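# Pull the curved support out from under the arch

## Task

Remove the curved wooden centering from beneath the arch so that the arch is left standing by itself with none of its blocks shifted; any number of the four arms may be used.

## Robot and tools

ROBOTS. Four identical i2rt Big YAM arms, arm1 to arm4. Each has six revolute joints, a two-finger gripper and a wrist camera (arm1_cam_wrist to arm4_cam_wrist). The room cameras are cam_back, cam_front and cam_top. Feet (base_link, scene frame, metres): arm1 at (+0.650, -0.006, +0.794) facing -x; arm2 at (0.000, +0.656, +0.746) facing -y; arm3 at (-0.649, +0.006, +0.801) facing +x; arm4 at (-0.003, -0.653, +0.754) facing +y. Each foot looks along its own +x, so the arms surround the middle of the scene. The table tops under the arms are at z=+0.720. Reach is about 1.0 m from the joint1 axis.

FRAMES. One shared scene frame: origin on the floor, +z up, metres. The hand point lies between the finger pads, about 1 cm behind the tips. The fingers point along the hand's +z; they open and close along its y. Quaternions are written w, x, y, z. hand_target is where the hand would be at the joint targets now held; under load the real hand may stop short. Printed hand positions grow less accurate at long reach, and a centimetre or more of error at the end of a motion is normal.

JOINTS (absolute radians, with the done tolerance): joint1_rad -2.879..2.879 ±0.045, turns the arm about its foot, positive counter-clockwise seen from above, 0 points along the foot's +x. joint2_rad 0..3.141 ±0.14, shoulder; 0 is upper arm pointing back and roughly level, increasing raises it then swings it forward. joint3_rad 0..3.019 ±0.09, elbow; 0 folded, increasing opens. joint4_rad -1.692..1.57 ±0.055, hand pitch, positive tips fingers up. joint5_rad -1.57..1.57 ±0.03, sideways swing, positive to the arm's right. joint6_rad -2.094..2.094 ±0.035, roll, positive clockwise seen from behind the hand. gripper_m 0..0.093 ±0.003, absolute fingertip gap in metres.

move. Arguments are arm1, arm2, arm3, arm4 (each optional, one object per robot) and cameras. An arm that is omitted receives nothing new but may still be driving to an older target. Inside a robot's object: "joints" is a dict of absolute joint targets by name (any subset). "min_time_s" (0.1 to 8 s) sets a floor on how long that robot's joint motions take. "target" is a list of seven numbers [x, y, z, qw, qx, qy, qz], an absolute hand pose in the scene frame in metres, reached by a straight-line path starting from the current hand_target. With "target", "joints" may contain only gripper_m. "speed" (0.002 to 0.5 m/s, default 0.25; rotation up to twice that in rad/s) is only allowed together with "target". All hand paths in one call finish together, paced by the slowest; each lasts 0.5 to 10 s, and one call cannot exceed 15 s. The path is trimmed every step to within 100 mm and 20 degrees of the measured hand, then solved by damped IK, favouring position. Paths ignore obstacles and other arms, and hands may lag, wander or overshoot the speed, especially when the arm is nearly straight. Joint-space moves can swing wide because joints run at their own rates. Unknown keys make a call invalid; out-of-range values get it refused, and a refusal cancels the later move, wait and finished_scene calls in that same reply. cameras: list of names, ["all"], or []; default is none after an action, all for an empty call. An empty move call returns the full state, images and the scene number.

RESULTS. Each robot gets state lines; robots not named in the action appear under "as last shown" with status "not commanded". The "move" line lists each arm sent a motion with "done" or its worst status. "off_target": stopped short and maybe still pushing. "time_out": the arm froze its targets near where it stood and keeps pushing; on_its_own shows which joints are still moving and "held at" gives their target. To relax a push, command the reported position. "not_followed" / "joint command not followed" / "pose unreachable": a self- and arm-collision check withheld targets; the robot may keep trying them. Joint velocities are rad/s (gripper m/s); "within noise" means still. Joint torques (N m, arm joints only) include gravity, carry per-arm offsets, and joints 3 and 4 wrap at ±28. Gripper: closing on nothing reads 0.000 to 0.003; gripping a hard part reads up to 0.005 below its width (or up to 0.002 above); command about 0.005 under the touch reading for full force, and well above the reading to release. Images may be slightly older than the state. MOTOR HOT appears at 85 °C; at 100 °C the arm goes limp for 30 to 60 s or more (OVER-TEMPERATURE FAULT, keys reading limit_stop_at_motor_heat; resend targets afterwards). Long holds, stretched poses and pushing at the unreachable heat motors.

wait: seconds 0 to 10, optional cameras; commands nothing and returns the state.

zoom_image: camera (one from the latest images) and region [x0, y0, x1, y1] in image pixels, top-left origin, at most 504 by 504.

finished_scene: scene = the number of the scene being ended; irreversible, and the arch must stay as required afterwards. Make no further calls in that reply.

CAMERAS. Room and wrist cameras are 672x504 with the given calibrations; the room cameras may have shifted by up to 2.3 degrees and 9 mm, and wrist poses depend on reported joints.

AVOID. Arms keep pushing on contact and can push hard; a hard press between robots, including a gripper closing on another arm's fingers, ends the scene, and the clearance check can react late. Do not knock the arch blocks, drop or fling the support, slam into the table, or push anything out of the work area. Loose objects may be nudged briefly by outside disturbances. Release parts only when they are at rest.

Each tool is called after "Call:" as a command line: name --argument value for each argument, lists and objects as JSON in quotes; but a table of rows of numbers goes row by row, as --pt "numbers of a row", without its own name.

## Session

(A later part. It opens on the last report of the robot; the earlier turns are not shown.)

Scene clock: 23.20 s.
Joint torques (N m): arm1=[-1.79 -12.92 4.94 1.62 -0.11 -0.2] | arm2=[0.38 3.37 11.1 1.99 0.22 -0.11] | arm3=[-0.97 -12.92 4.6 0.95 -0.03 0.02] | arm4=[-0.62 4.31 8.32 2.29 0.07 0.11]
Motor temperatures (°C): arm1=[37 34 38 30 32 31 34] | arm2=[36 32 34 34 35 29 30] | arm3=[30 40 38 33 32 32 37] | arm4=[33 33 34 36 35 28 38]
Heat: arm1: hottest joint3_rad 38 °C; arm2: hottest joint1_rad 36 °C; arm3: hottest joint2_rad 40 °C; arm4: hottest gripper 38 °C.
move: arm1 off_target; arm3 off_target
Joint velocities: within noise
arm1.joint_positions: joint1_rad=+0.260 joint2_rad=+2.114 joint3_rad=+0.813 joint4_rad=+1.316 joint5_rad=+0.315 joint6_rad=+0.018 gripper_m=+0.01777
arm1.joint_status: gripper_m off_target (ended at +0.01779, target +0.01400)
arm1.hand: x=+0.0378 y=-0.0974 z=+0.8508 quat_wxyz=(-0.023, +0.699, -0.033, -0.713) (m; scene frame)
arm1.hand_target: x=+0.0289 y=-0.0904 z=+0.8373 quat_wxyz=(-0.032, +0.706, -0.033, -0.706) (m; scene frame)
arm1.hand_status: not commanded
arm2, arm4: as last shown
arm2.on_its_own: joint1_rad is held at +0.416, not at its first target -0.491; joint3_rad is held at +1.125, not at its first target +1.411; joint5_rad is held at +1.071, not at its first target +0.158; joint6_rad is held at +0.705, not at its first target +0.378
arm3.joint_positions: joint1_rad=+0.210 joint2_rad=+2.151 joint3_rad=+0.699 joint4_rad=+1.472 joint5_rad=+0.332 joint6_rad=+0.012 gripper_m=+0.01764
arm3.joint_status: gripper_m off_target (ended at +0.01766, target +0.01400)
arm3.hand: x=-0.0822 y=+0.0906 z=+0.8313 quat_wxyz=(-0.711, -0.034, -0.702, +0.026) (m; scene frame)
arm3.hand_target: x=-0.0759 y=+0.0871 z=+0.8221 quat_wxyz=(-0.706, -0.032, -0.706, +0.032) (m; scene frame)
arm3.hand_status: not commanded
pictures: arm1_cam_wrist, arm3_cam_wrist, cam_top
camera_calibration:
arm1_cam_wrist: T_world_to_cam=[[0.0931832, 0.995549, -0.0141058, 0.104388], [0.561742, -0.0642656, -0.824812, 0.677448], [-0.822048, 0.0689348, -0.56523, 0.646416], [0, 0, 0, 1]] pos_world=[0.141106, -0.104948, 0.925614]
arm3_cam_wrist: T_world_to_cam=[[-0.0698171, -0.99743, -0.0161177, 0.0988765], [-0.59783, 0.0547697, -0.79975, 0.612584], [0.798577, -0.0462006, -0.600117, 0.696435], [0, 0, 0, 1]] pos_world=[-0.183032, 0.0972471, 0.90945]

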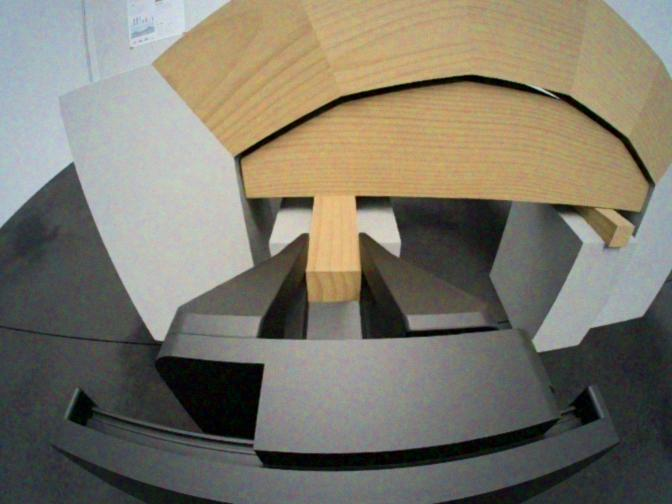

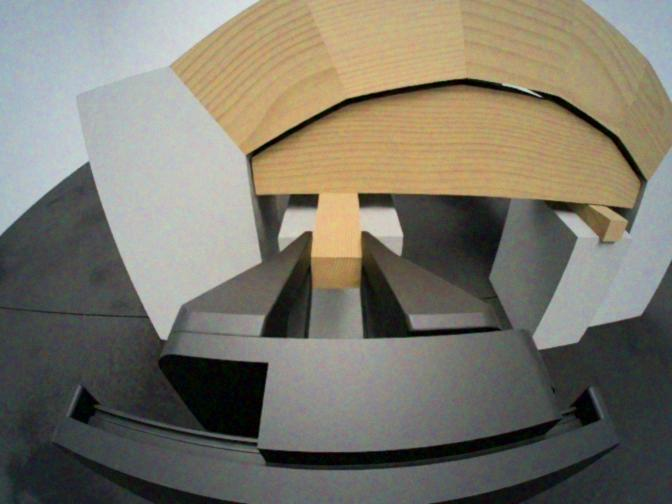

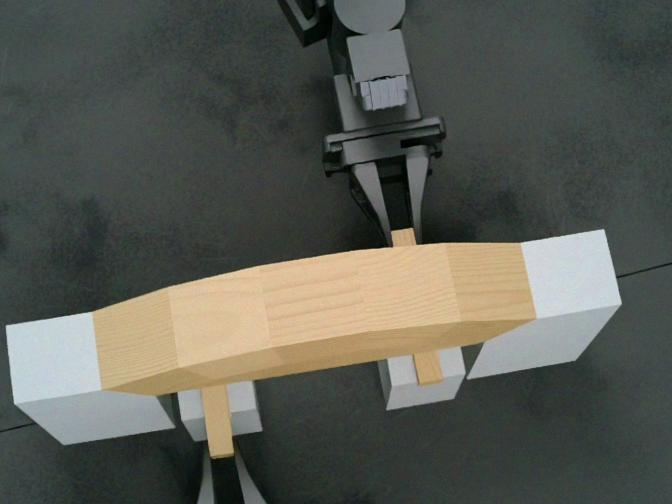

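Call:
move --arm3 '{"target": [-0.1307, 0.092, 0.822, 0.7064, 0.0318, 0.7064, -0.0318], "speed": 0.03, "joints": {"gripper_m": 0.011}}' --arm1 '{"target": [0.0747, -0.0945, 0.837, 0.0324, -0.7064, 0.0324, 0.7064], "speed": 0.03, "joints": {"gripper_m": 0.011}}' --cameras '["arm1_cam_wrist", "arm3_cam_wrist", "cam_top", "cam_back", "cam_front"]'

Scene clock: 26.60 s.
Joint torques (N m): arm1=[0.67 -14.15 1.11 2.51 0.11 -0.18] | arm2=[0.56 3.37 11.12 1.94 0.21 -0.11] | arm3=[0.62 -13.86 0.25 1.29 0.26 0.07] | arm4=[-1.2 4.48 8.24 2.24 0.04 0.07]
Motor temperatures (°C): arm1=[37 34 38 30 32 31 34] | arm2=[36 32 35 33 35 29 30] | arm3=[30 40 37 33 32 32 37] | arm4=[33 33 34 36 35 28 37]
Heat: arm1: hottest joint3_rad 38 °C; arm2: hottest joint1_rad 36 °C; arm3: hottest joint2_rad 40 °C; arm4: hottest gripper 37 °C.
move: arm1 off_target; arm3 off_target
Joint velocities: within noise
arm1.joint_positions: joint1_rad=+0.262 joint2_rad=+2.112 joint3_rad=+0.736 joint4_rad=+1.393 joint5_rad=+0.341 joint6_rad=+0.017 gripper_m=+0.01777
arm1.joint_status: gripper_m off_target (ended at +0.01777, target +0.01100)
arm1.hand: x=+0.0662 y=-0.0874 z=+0.8450 quat_wxyz=(-0.032, +0.699, -0.041, -0.714) (m; scene frame)
arm1.hand_target: x=+0.0746 y=-0.0942 z=+0.8372 quat_wxyz=(-0.032, +0.706, -0.032, -0.706) (m; scene frame)
arm1.hand_status: off_target (0.014 m and 1.6 deg from the pose sent, 0.040 m and 1.5 deg at the start)
arm2, arm4: as last shown
arm2.on_its_own: joint1_rad is held at +0.416, not at its first target -0.491; joint3_rad is held at +1.125, not at its first target +1.411; joint5_rad is held at +1.071, not at its first target +0.158; joint6_rad is held at +0.705, not at its first target +0.378
arm3.joint_positions: joint1_rad=+0.239 joint2_rad=+2.151 joint3_rad=+0.594 joint4_rad=+1.557 joint5_rad=+0.377 joint6_rad=+0.012 gripper_m=+0.01762
arm3.joint_status: gripper_m off_target (ended at +0.01762, target +0.01100)
arm3.hand: x=-0.1241 y=+0.0882 z=+0.8243 quat_wxyz=(-0.704, -0.037, -0.709, +0.033) (m; scene frame)
arm3.hand_target: x=-0.1304 y=+0.0920 z=+0.8223 quat_wxyz=(-0.700, -0.033, -0.713, +0.032) (m; scene frame)
arm3.hand_status: done (0.008 m and 0.7 deg from the pose sent, 0.049 m and 1.0 deg at the start; a joint's target at an end of its range on 28 of 70 steps)
pictures: arm1_cam_wrist, arm3_cam_wrist, cam_back, cam_front, cam_top
camera_calibration:
arm1_cam_wrist: T_world_to_cam=[[0.117379, 0.992986, -0.0142105, 0.0899145], [0.559017, -0.0778937, -0.82549, 0.656933], [-0.820806, 0.0889511, -0.564238, 0.666636], [0, 0, 0, 1]] pos_world=[0.169388, -0.0974108, 0.919711]
arm3_cam_wrist: T_world_to_cam=[[-0.0858028, -0.996268, -0.00943092, 0.0858761], [-0.612132, 0.0601832, -0.788462, 0.570566], [0.786087, -0.0618793, -0.615011, 0.73786], [0, 0, 0, 1]] pos_world=[-0.223392, 0.0968753, 0.904471]

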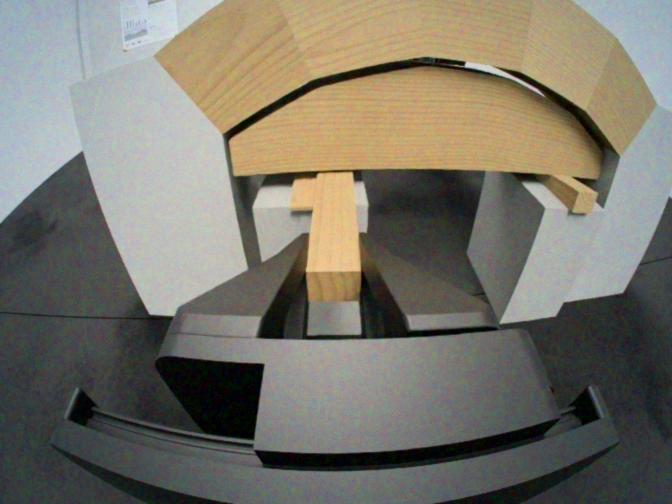

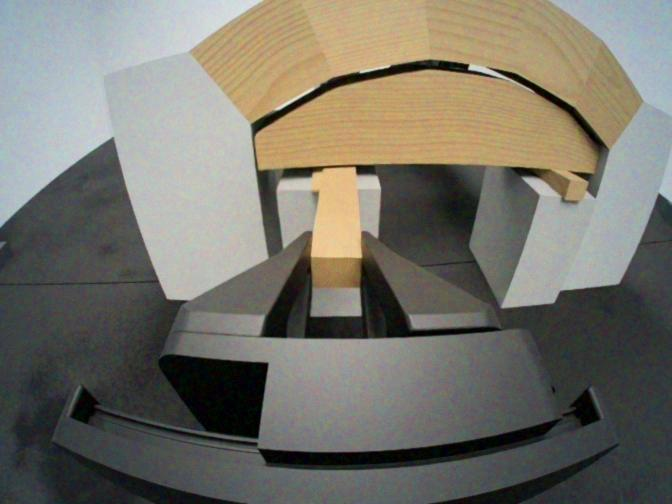

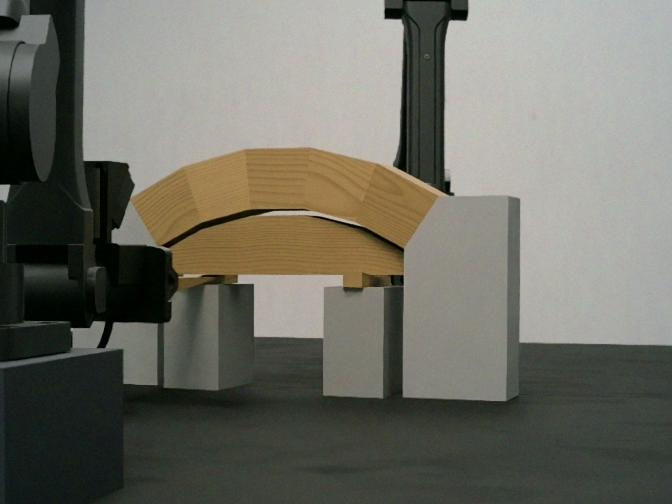

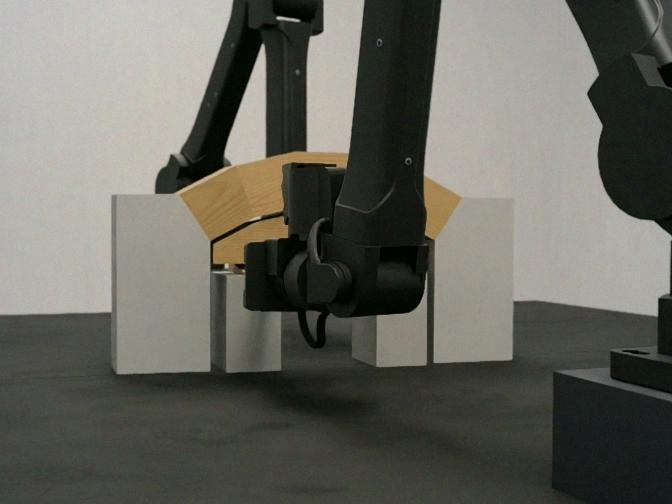

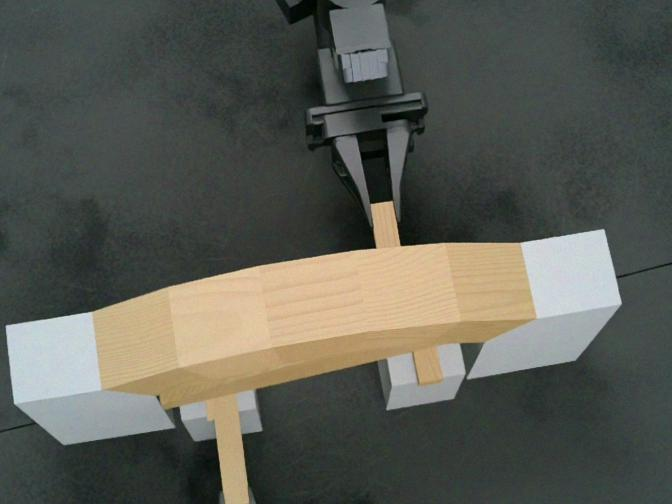

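Call:
zoom_image --camera "cam_top" --region '[130, 180, 500, 504]'

Call:
zoom_image --camera "arm1_cam_wrist" --region '[210, 40, 650, 340]'

Call:
zoom_image --camera "arm3_cam_wrist" --region '[210, 40, 650, 340]'

Call:
zoom_image --camera "cam_back" --region '[130, 180, 450, 320]'

Scaled by 1.362 from the camera's 672x504 image, which has a finer 960x720 frame.

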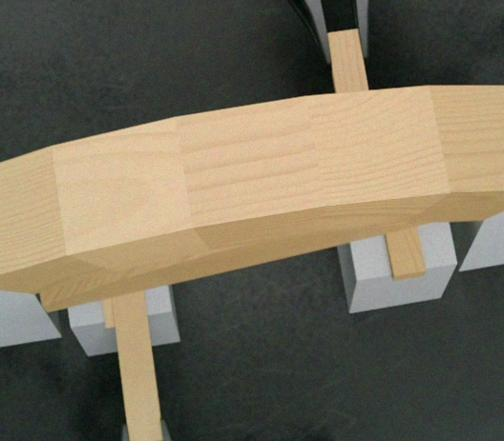

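Scaled by 1.145 from the camera's 672x504 image, which has a finer 960x720 frame.

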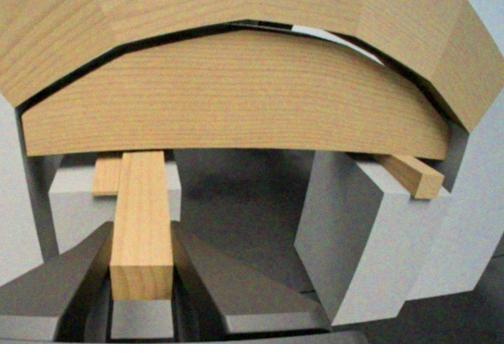

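Scaled by 1.145 from the camera's 672x504 image, which has a finer 960x720 frame.

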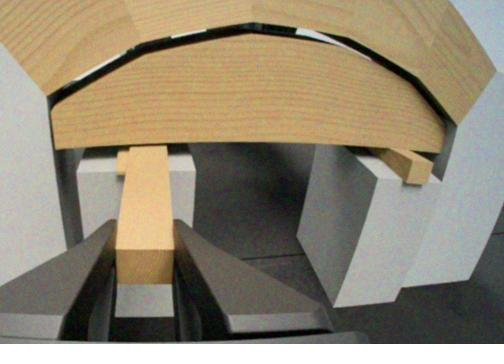

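Scaled by 1.575 from the camera's 672x504 image, which has a finer 960x720 frame.

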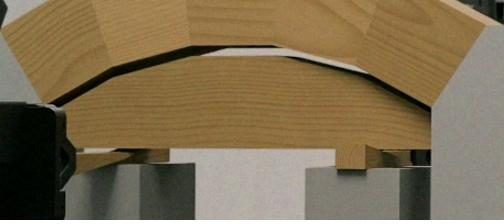

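Call:
move --arm3 '{"target": [-0.1605, 0.0947, 0.822, 0.7064, 0.0318, 0.7064, -0.0318], "speed": 0.03}' --arm1 '{"target": [0.1045, -0.0972, 0.837, 0.0324, -0.7064, 0.0324, 0.7064], "speed": 0.03}' --cameras '["arm1_cam_wrist", "arm3_cam_wrist", "cam_top", "cam_back"]'

Scene clock: 29.20 s.
Joint torques (N m): arm1=[0.73 -13.68 0.68 2.61 0.11 -0.18] | arm2=[0.56 3.37 11.06 1.92 0.22 -0.12] | arm3=[0.56 -13.16 0.79 1.36 0.28 0.19] | arm4=[-1.08 4.72 8.23 2.32 0.05 0.09]
Motor temperatures (°C): arm1=[37 34 38 30 32 31 34] | arm2=[36 32 35 33 35 29 30] | arm3=[30 40 37 33 32 32 38] | arm4=[33 33 34 36 35 28 37]
Heat: arm1: hottest joint3_rad 38 °C; arm2: hottest joint1_rad 36 °C; arm3: hottest joint2_rad 40 °C; arm4: hottest gripper 37 °C.
move: arm1 off_target; arm3 off_target
Joint velocities: within noise
arm1.joint_positions: joint1_rad=+0.288 joint2_rad=+2.103 joint3_rad=+0.656 joint4_rad=+1.453 joint5_rad=+0.368 joint6_rad=+0.017 gripper_m=+0.01777
arm1.joint_status: not commanded
arm1.hand: x=+0.0971 y=-0.0903 z=+0.8402 quat_wxyz=(-0.034, +0.702, -0.041, -0.710) (m; scene frame)
arm1.hand_target: x=+0.1044 y=-0.0970 z=+0.8370 quat_wxyz=(-0.032, +0.706, -0.032, -0.706) (m; scene frame)
arm1.hand_status: off_target (0.011 m and 1.1 deg from the pose sent, 0.040 m and 1.6 deg at the start)
arm2: as last shown
arm2.on_its_own: joint1_rad is held at +0.416, not at its first target -0.491; joint3_rad is held at +1.125, not at its first target +1.411; joint5_rad is held at +1.071, not at its first target +0.158; joint6_rad is held at +0.705, not at its first target +0.378
arm3.joint_positions: joint1_rad=+0.275 joint2_rad=+2.117 joint3_rad=+0.503 joint4_rad=+1.557 joint5_rad=+0.417 joint6_rad=+0.019 gripper_m=+0.01762
arm3.joint_status: not commanded
arm3.hand: x=-0.1584 y=+0.0907 z=+0.8204 quat_wxyz=(-0.685, -0.033, -0.727, +0.040) (m; scene frame)
arm3.hand_target: x=-0.1601 y=+0.0948 z=+0.8223 quat_wxyz=(-0.686, -0.035, -0.726, +0.033) (m; scene frame)
arm3.hand_status: off_target (0.005 m and 3.6 deg from the pose sent, 0.037 m and 0.7 deg at the start; a joint's target at an end of its range on 48 of 48 steps)
arm4.joint_positions: joint1_rad=-0.377 joint2_rad=+0.615 joint3_rad=+1.493 joint4_rad=-1.274 joint5_rad=+0.157 joint6_rad=-0.616 gripper_m=+0.09396
arm4.joint_status: not commanded
arm4.hand: x=+0.0978 y=-0.4603 z=+1.3602 quat_wxyz=(-0.554, +0.623, -0.545, -0.090) (m; scene frame)
arm4.hand_target: x=+0.0963 y=-0.4637 z=+1.3683 quat_wxyz=(-0.562, +0.618, -0.542, -0.093) (m; scene frame)
arm4.hand_status: not commanded
pictures: arm1_cam_wrist, arm3_cam_wrist, cam_back, cam_top
camera_calibration:
arm1_cam_wrist: T_world_to_cam=[[0.118429, 0.992905, -0.0106519, 0.0859215], [0.567488, -0.0764826, -0.819822, 0.629956], [-0.81482, 0.0910462, -0.572519, 0.696166], [0, 0, 0, 1]] pos_world=[0.199582, -0.100514, 0.915936]
arm3_cam_wrist: T_world_to_cam=[[-0.0893869, -0.995978, 0.00620325, 0.0718617], [-0.653353, 0.0539339, -0.755129, 0.513053], [0.751758, -0.0715516, -0.655546, 0.791164], [0, 0, 0, 1]] pos_world=[-0.253135, 0.100511, 0.90562]

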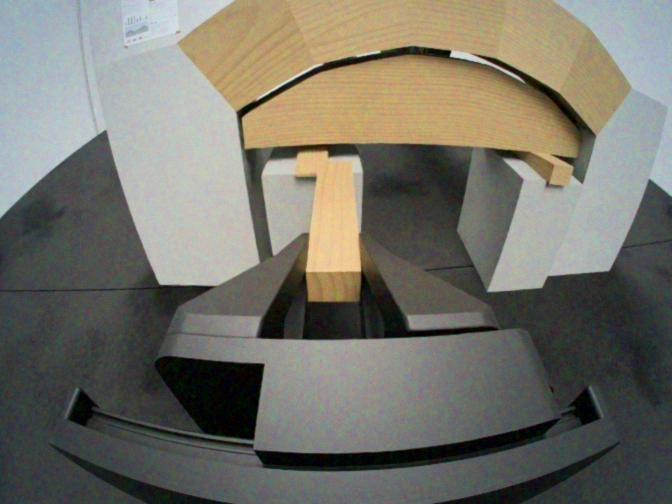

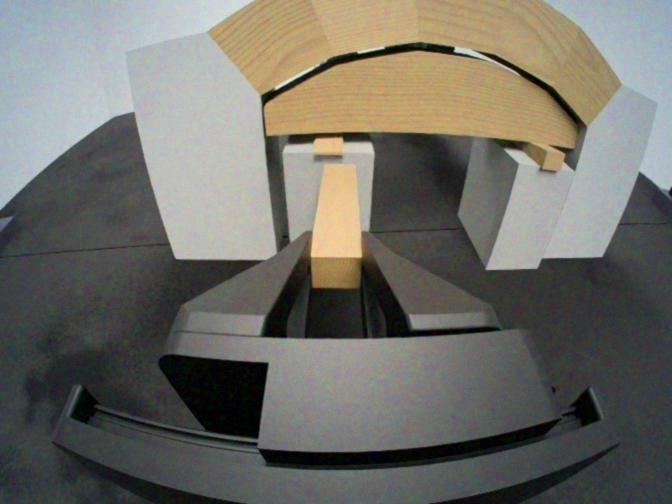

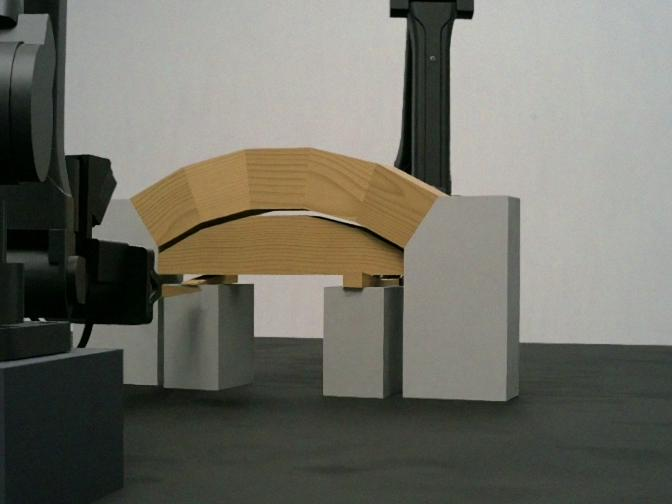

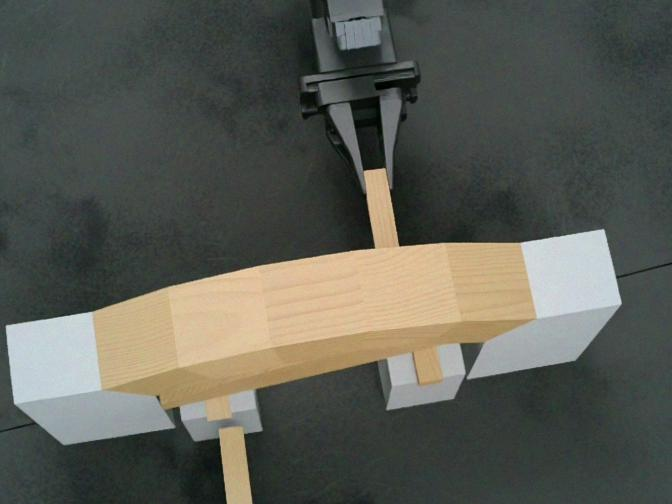

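Call:
move --arm3 '{"target": [-0.30, 0.25, 0.82, 0.4767, -0.26, 0.825, 0.15], "speed": 0.15}' --arm1 '{"target": [0.30, -0.25, 0.835, -0.150, -0.826, -0.259, 0.477], "speed": 0.15}' --cameras '["arm1_cam_wrist", "arm3_cam_wrist", "cam_top", "cam_back"]'

Scene clock: 33.63 s.
Joint torques (N m): arm1=[0.73 -8.18 3.28 1.57 -0.12 -0.17] | arm2=[0.67 3.25 11.06 1.98 0.22 -0.1] | arm3=[0.62 -9.93 4.85 0.85 -0.03 -0.03] | arm4=[-1.2 4.31 8.24 2.14 0.04 0.1]
Motor temperatures (°C): arm1=[37 35 38 30 32 31 34] | arm2=[36 32 36 33 35 29 30] | arm3=[30 40 37 33 32 32 38] | arm4=[33 33 34 36 35 28 37]
Heat: arm1: hottest joint3_rad 38 °C; arm2: hottest joint1_rad 36 °C; arm3: hottest joint2_rad 40 °C; arm4: hottest gripper 37 °C.
move: arm1 done; arm3 done
Joint velocities: within noise
arm1.joint_positions: joint1_rad=+0.614 joint2_rad=+1.499 joint3_rad=+0.340 joint4_rad=+0.646 joint5_rad=-0.006 joint6_rad=+0.013 gripper_m=+0.01777
arm1.joint_status: not commanded
arm1.hand: x=+0.2922 y=-0.2463 z=+0.8348 quat_wxyz=(+0.148, +0.827, +0.249, -0.482) (m; scene frame)
arm1.hand_target: x=+0.2998 y=-0.2499 z=+0.8349 quat_wxyz=(+0.150, +0.826, +0.259, -0.477) (m; scene frame)
arm1.hand_status: done (0.009 m and 1.3 deg from the pose sent, 0.258 m and 50.8 deg at the start)
arm2, arm4: as last shown
arm2.on_its_own: joint1_rad is held at +0.416, not at its first target -0.491; joint3_rad is held at +1.125, not at its first target +1.411; joint5_rad is held at +1.071, not at its first target +0.158; joint6_rad is held at +0.705, not at its first target +0.378
arm3.joint_positions: joint1_rad=+0.563 joint2_rad=+1.598 joint3_rad=+0.313 joint4_rad=+0.757 joint5_rad=+0.004 joint6_rad=+0.012 gripper_m=+0.01762
arm3.joint_status: not commanded
arm3.hand: x=-0.3003 y=+0.2437 z=+0.8126 quat_wxyz=(-0.472, +0.252, -0.832, -0.147) (m; scene frame)
arm3.hand_target: x=-0.3000 y=+0.2499 z=+0.8199 quat_wxyz=(-0.477, +0.260, -0.826, -0.150) (m; scene frame)
arm3.hand_status: done (0.010 m and 1.4 deg from the pose sent, 0.213 m and 48.3 deg at the start)
pictures: arm1_cam_wrist, arm3_cam_wrist, cam_back, cam_top
camera_calibration:
arm1_cam_wrist: T_world_to_cam=[[-0.543984, 0.839091, 0.00260664, 0.362357], [0.760017, 0.494032, -0.422264, 0.255193], [-0.355606, -0.227724, -0.906469, 0.932273], [0, 0, 0, 1]] pos_world=[0.334687, -0.217823, 0.951891]
arm3_cam_wrist: T_world_to_cam=[[0.565663, -0.824437, -0.0181281, 0.38638], [-0.77015, -0.520302, -0.368992, 0.197358], [0.294779, 0.222686, -0.929256, 0.917163], [0, 0, 0, 1]] pos_world=[-0.336925, 0.216993, 0.932107]

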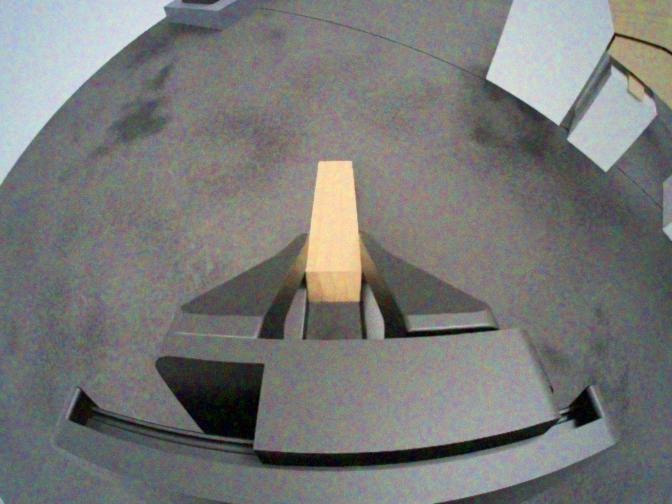

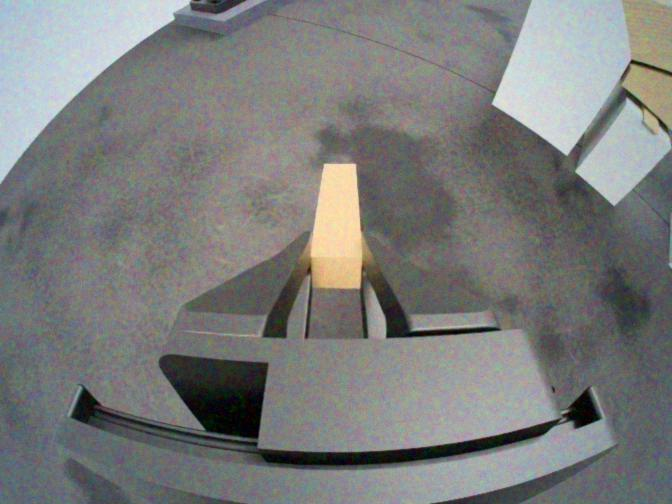

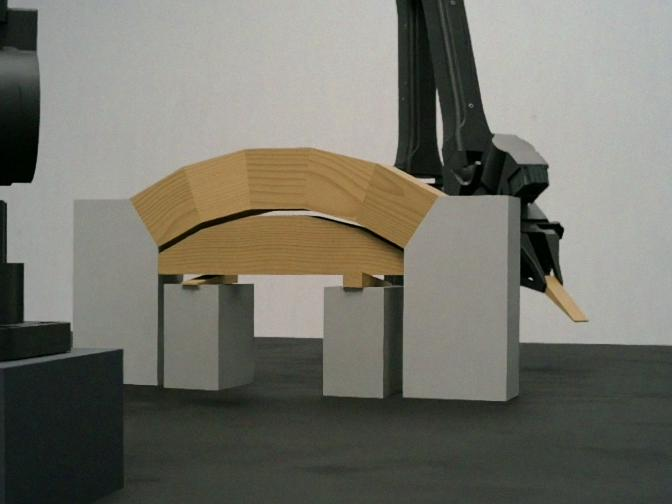

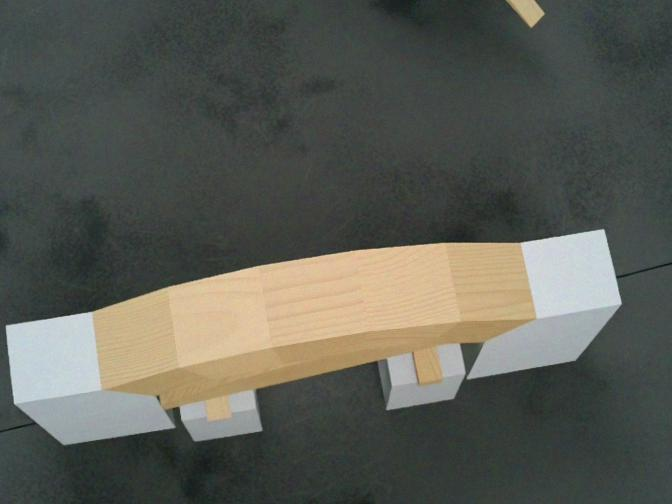

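Call:
move --arm3 '{"target": [-0.30, 0.25, 0.775, 0.4767, -0.26, 0.825, 0.15], "speed": 0.1}' --arm1 '{"target": [0.30, -0.25, 0.785, -0.150, -0.826, -0.259, 0.477], "speed": 0.1}' --cameras '["arm1_cam_wrist", "arm3_cam_wrist", "cam_back"]'

Scene clock: 35.30 s.
Joint torques (N m): arm1=[0.62 -6.18 1.92 3.45 -0.05 -0.16] | arm2=[0.56 3.19 11.07 1.98 0.21 -0.11] | arm3=[0.62 -7.82 3.44 2.25 0 -0.04] | arm4=[-1.2 4.66 8.36 2.3 0.05 0.11]
Motor temperatures (°C): arm1=[37 35 38 30 32 31 34] | arm2=[36 32 36 33 35 29 30] | arm3=[30 40 37 33 32 32 38] | arm4=[33 33 34 36 35 28 37]
Heat: arm1: hottest joint3_rad 38 °C; arm2: hottest joint1_rad 36 °C; arm3: hottest joint2_rad 40 °C; arm4: hottest gripper 37 °C.
move: arm1 done; arm3 done
Joint velocities: within noise
arm1.joint_positions: joint1_rad=+0.616 joint2_rad=+1.715 joint3_rad=+0.330 joint4_rad=+0.866 joint5_rad=-0.006 joint6_rad=+0.013 gripper_m=+0.01777
arm1.joint_status: not commanded
arm1.hand: x=+0.2939 y=-0.2457 z=+0.7908 quat_wxyz=(+0.147, +0.828, +0.250, -0.479) (m; scene frame)
arm1.hand_target: x=+0.3001 y=-0.2497 z=+0.7850 quat_wxyz=(+0.150, +0.827, +0.259, -0.477) (m; scene frame)
arm1.hand_status: done (0.009 m and 1.1 deg from the pose sent, 0.050 m and 1.3 deg at the start)
arm2, arm4: as last shown
arm2.on_its_own: joint1_rad is held at +0.416, not at its first target -0.491; joint3_rad is held at +1.125, not at its first target +1.411; joint5_rad is held at +1.071, not at its first target +0.158; joint6_rad is held at +0.705, not at its first target +0.378
arm3.joint_positions: joint1_rad=+0.563 joint2_rad=+1.800 joint3_rad=+0.313 joint4_rad=+0.958 joint5_rad=+0.004 joint6_rad=+0.012 gripper_m=+0.01762
arm3.joint_status: not commanded
arm3.hand: x=-0.3022 y=+0.2425 z=+0.7748 quat_wxyz=(-0.471, +0.252, -0.832, -0.147) (m; scene frame)
arm3.hand_target: x=-0.3001 y=+0.2500 z=+0.7751 quat_wxyz=(-0.477, +0.260, -0.826, -0.150) (m; scene frame)
arm3.hand_status: done (0.008 m and 1.4 deg from the pose sent, 0.038 m and 1.4 deg at the start)
pictures: arm1_cam_wrist, arm3_cam_wrist, cam_back
camera_calibration:
arm1_cam_wrist: T_world_to_cam=[[-0.545597, 0.838044, 0.00262718, 0.363025], [0.760811, 0.496625, -0.417767, 0.231931], [-0.351412, -0.225934, -0.90855, 0.89402], [0, 0, 0, 1]] pos_world=[0.335779, -0.217424, 0.908201]
arm3_cam_wrist: T_world_to_cam=[[0.56592, -0.824261, -0.0180949, 0.385826], [-0.770413, -0.520879, -0.367626, 0.18027], [0.293595, 0.221988, -0.929797, 0.883044], [0, 0, 0, 1]] pos_world=[-0.338722, 0.215896, 0.894305]

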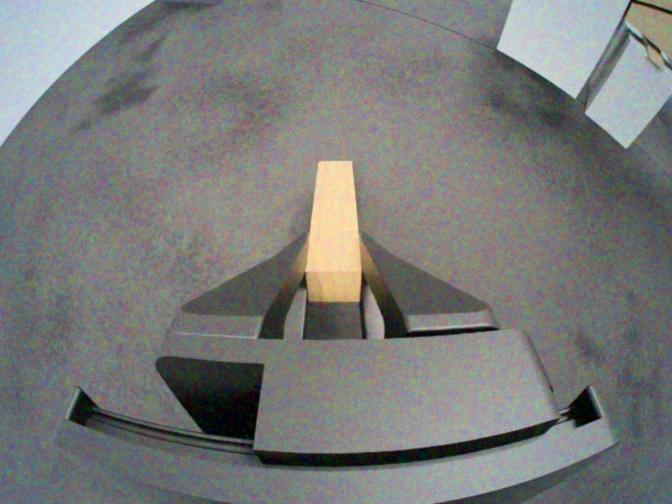

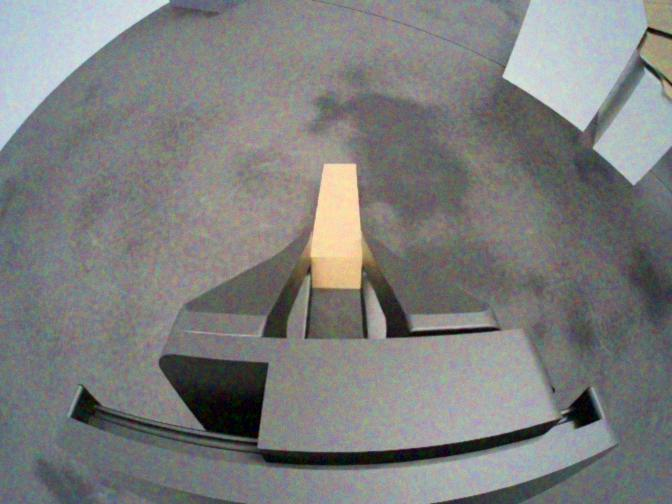

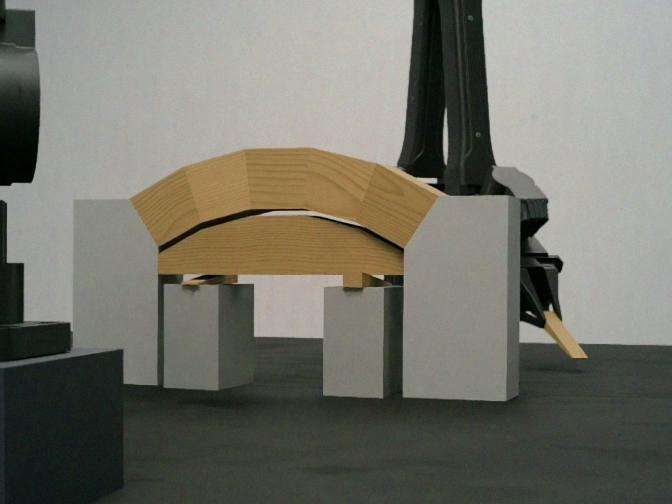

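Call:
move --arm3 '{"target": [-0.30, 0.25, 0.762, 0.4767, -0.26, 0.825, 0.15], "speed": 0.05}' --arm1 '{"target": [0.30, -0.25, 0.769, -0.150, -0.826, -0.259, 0.477], "speed": 0.05}' --cameras '["cam_back", "arm3_cam_wrist"]'

Scene clock: 37.70 s.
Joint torques (N m): arm1=[0.67 -6.59 1.68 3.3 -0.03 -0.16] | arm2=[0.67 3.25 11.04 1.91 0.24 -0.11] | arm3=[0.56 -7.88 3.07 2.04 0 -0.04] | arm4=[-0.85 4.19 8.39 2.35 0.05 0.06]
Motor temperatures (°C): arm1=[37 35 37 30 32 31 34] | arm2=[36 32 36 33 35 29 30] | arm3=[30 40 37 33 31 32 38] | arm4=[33 33 34 36 35 28 37]
Heat: arm1: hottest joint1_rad 37 °C; arm2: hottest joint1_rad 36 °C; arm3: hottest joint2_rad 40 °C; arm4: hottest gripper 37 °C.
move: arm1 done; arm3 done
Joint velocities: within noise
arm1.joint_positions: joint1_rad=+0.616 joint2_rad=+1.799 joint3_rad=+0.330 joint4_rad=+0.948 joint5_rad=-0.006 joint6_rad=+0.013 gripper_m=+0.01777
arm1.joint_status: not commanded
arm1.hand: x=+0.2956 y=-0.2448 z=+0.7742 quat_wxyz=(+0.147, +0.829, +0.251, -0.478) (m; scene frame)
arm1.hand_target: x=+0.3002 y=-0.2498 z=+0.7690 quat_wxyz=(+0.150, +0.826, +0.259, -0.477) (m; scene frame)
arm1.hand_status: done (0.009 m and 1.1 deg from the pose sent, 0.023 m and 1.1 deg at the start)
arm2.joint_positions: joint1_rad=+0.423 joint2_rad=+0.478 joint3_rad=+1.102 joint4_rad=-1.109 joint5_rad=+1.076 joint6_rad=+0.714 gripper_m=+0.09396
arm2.joint_status: not commanded
arm2.on_its_own: joint1_rad is held at +0.416, not at its first target -0.491; joint3_rad is held at +1.125, not at its first target +1.411; joint5_rad is held at +1.071, not at its first target +0.158; joint6_rad is held at +0.705, not at its first target +0.378
arm2.hand: x=-0.0816 y=+0.4468 z=+1.2616 quat_wxyz=(-0.327, -0.753, -0.208, +0.532) (m; scene frame)
arm2.hand_target: x=-0.0848 y=+0.4533 z=+1.2730 quat_wxyz=(-0.337, -0.751, -0.201, +0.532) (m; scene frame)
arm2.hand_status: not commanded
arm3.joint_positions: joint1_rad=+0.563 joint2_rad=+1.866 joint3_rad=+0.317 joint4_rad=+1.024 joint5_rad=+0.004 joint6_rad=+0.012 gripper_m=+0.01762
arm3.joint_status: not commanded
arm3.hand: x=-0.3027 y=+0.2422 z=+0.7633 quat_wxyz=(-0.472, +0.252, -0.832, -0.147) (m; scene frame)
arm3.hand_target: x=-0.3002 y=+0.2500 z=+0.7621 quat_wxyz=(-0.477, +0.260, -0.826, -0.150) (m; scene frame)
arm3.hand_status: done (0.008 m and 1.3 deg from the pose sent, 0.015 m and 1.5 deg at the start)
arm4: as last shown
pictures: arm3_cam_wrist, cam_back
camera_calibration:
arm3_cam_wrist: T_world_to_cam=[[0.566026, -0.824189, -0.0180824, 0.385584], [-0.769445, -0.520301, -0.37046, 0.177775], [0.295921, 0.223603, -0.928672, 0.872081], [0, 0, 0, 1]] pos_world=[-0.339529, 0.215291, 0.882708]

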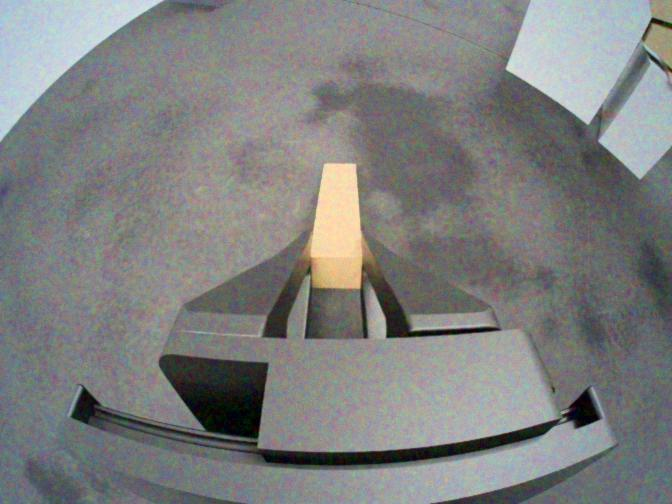

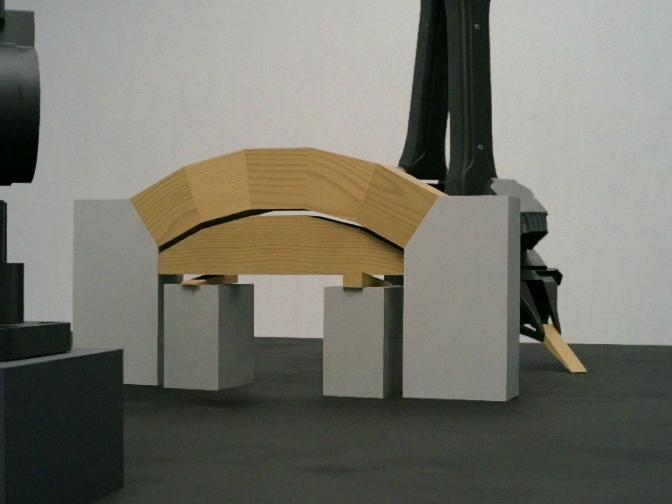

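Call:
move --arm3 '{"joints": {"gripper_m": 0.045}}' --arm1 '{"joints": {"gripper_m": 0.045}}' --cameras '["arm1_cam_wrist", "arm3_cam_wrist"]'

Scene clock: 38.50 s.
Joint torques (N m): arm1=[0.56 -6.71 1.63 3.36 -0.04 -0.15] | arm2=[0.56 3.43 11.1 1.94 0.22 -0.12] | arm3=[0.62 -8.06 3.07 2.04 0 -0.03] | arm4=[-0.79 4.31 8.35 2.3 0.08 0.05]
Motor temperatures (°C): arm1=[37 35 37 30 32 31 34] | arm2=[36 32 36 33 35 29 30] | arm3=[30 40 37 33 31 32 38] | arm4=[33 33 34 36 35 28 37]
Heat: arm1: hottest joint1_rad 37 °C; arm2: hottest joint1_rad 36 °C; arm3: hottest joint2_rad 40 °C; arm4: hottest gripper 37 °C.
move: arm1 done; arm3 done
Joint velocities: within noise
arm1.joint_positions: joint1_rad=+0.616 joint2_rad=+1.800 joint3_rad=+0.330 joint4_rad=+0.949 joint5_rad=-0.006 joint6_rad=+0.013 gripper_m=+0.04484
arm1.joint_status: all done
arm1.hand: x=+0.2956 y=-0.2447 z=+0.7739 quat_wxyz=(+0.147, +0.829, +0.251, -0.478) (m; scene frame)
arm1.hand_target: x=+0.3002 y=-0.2498 z=+0.7691 quat_wxyz=(+0.150, +0.826, +0.259, -0.477) (m; scene frame)
arm1.hand_status: not commanded
arm2, arm4: as last shown
arm2.on_its_own: joint1_rad is held at +0.416, not at its first target -0.491; joint3_rad is held at +1.125, not at its first target +1.411; joint5_rad is held at +1.071, not at its first target +0.158; joint6_rad is held at +0.705, not at its first target +0.378
arm3.joint_positions: joint1_rad=+0.563 joint2_rad=+1.869 joint3_rad=+0.317 joint4_rad=+1.024 joint5_rad=+0.004 joint6_rad=+0.012 gripper_m=+0.04487
arm3.joint_status: all done
arm3.hand: x=-0.3031 y=+0.2419 z=+0.7623 quat_wxyz=(-0.471, +0.252, -0.832, -0.147) (m; scene frame)
arm3.hand_target: x=-0.3002 y=+0.2499 z=+0.7621 quat_wxyz=(-0.477, +0.260, -0.826, -0.150) (m; scene frame)
arm3.hand_status: not commanded
pictures: arm1_cam_wrist, arm3_cam_wrist
camera_calibration:
arm1_cam_wrist: T_world_to_cam=[[-0.546216, 0.83764, 0.00265303, 0.363314], [0.761375, 0.4978, -0.415336, 0.221319], [-0.349223, -0.224843, -0.909664, 0.880049], [0, 0, 0, 1]] pos_world=[0.337274, -0.216626, 0.891507]
arm3_cam_wrist: T_world_to_cam=[[0.565995, -0.824211, -0.0180515, 0.385509], [-0.770127, -0.520788, -0.368353, 0.175334], [0.2942, 0.222388, -0.929511, 0.871709], [0, 0, 0, 1]] pos_world=[-0.339624, 0.215195, 0.881806]

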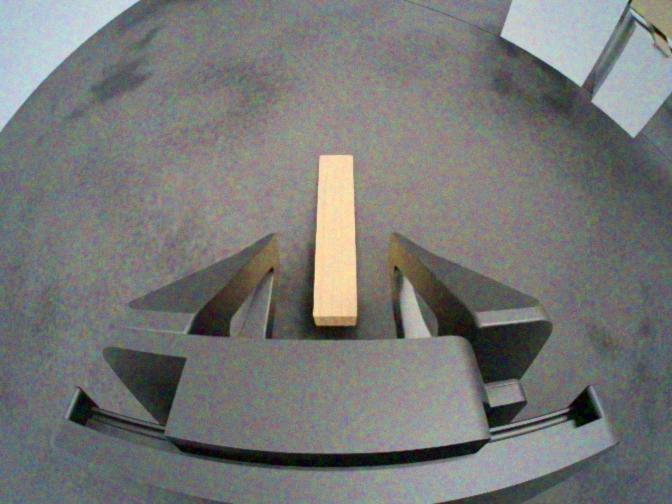

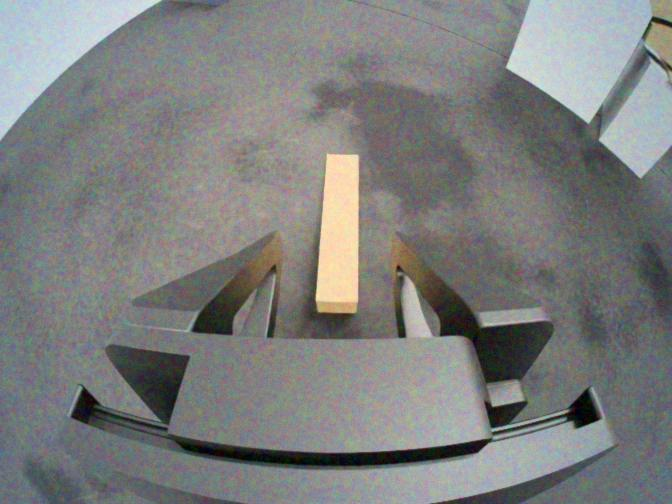

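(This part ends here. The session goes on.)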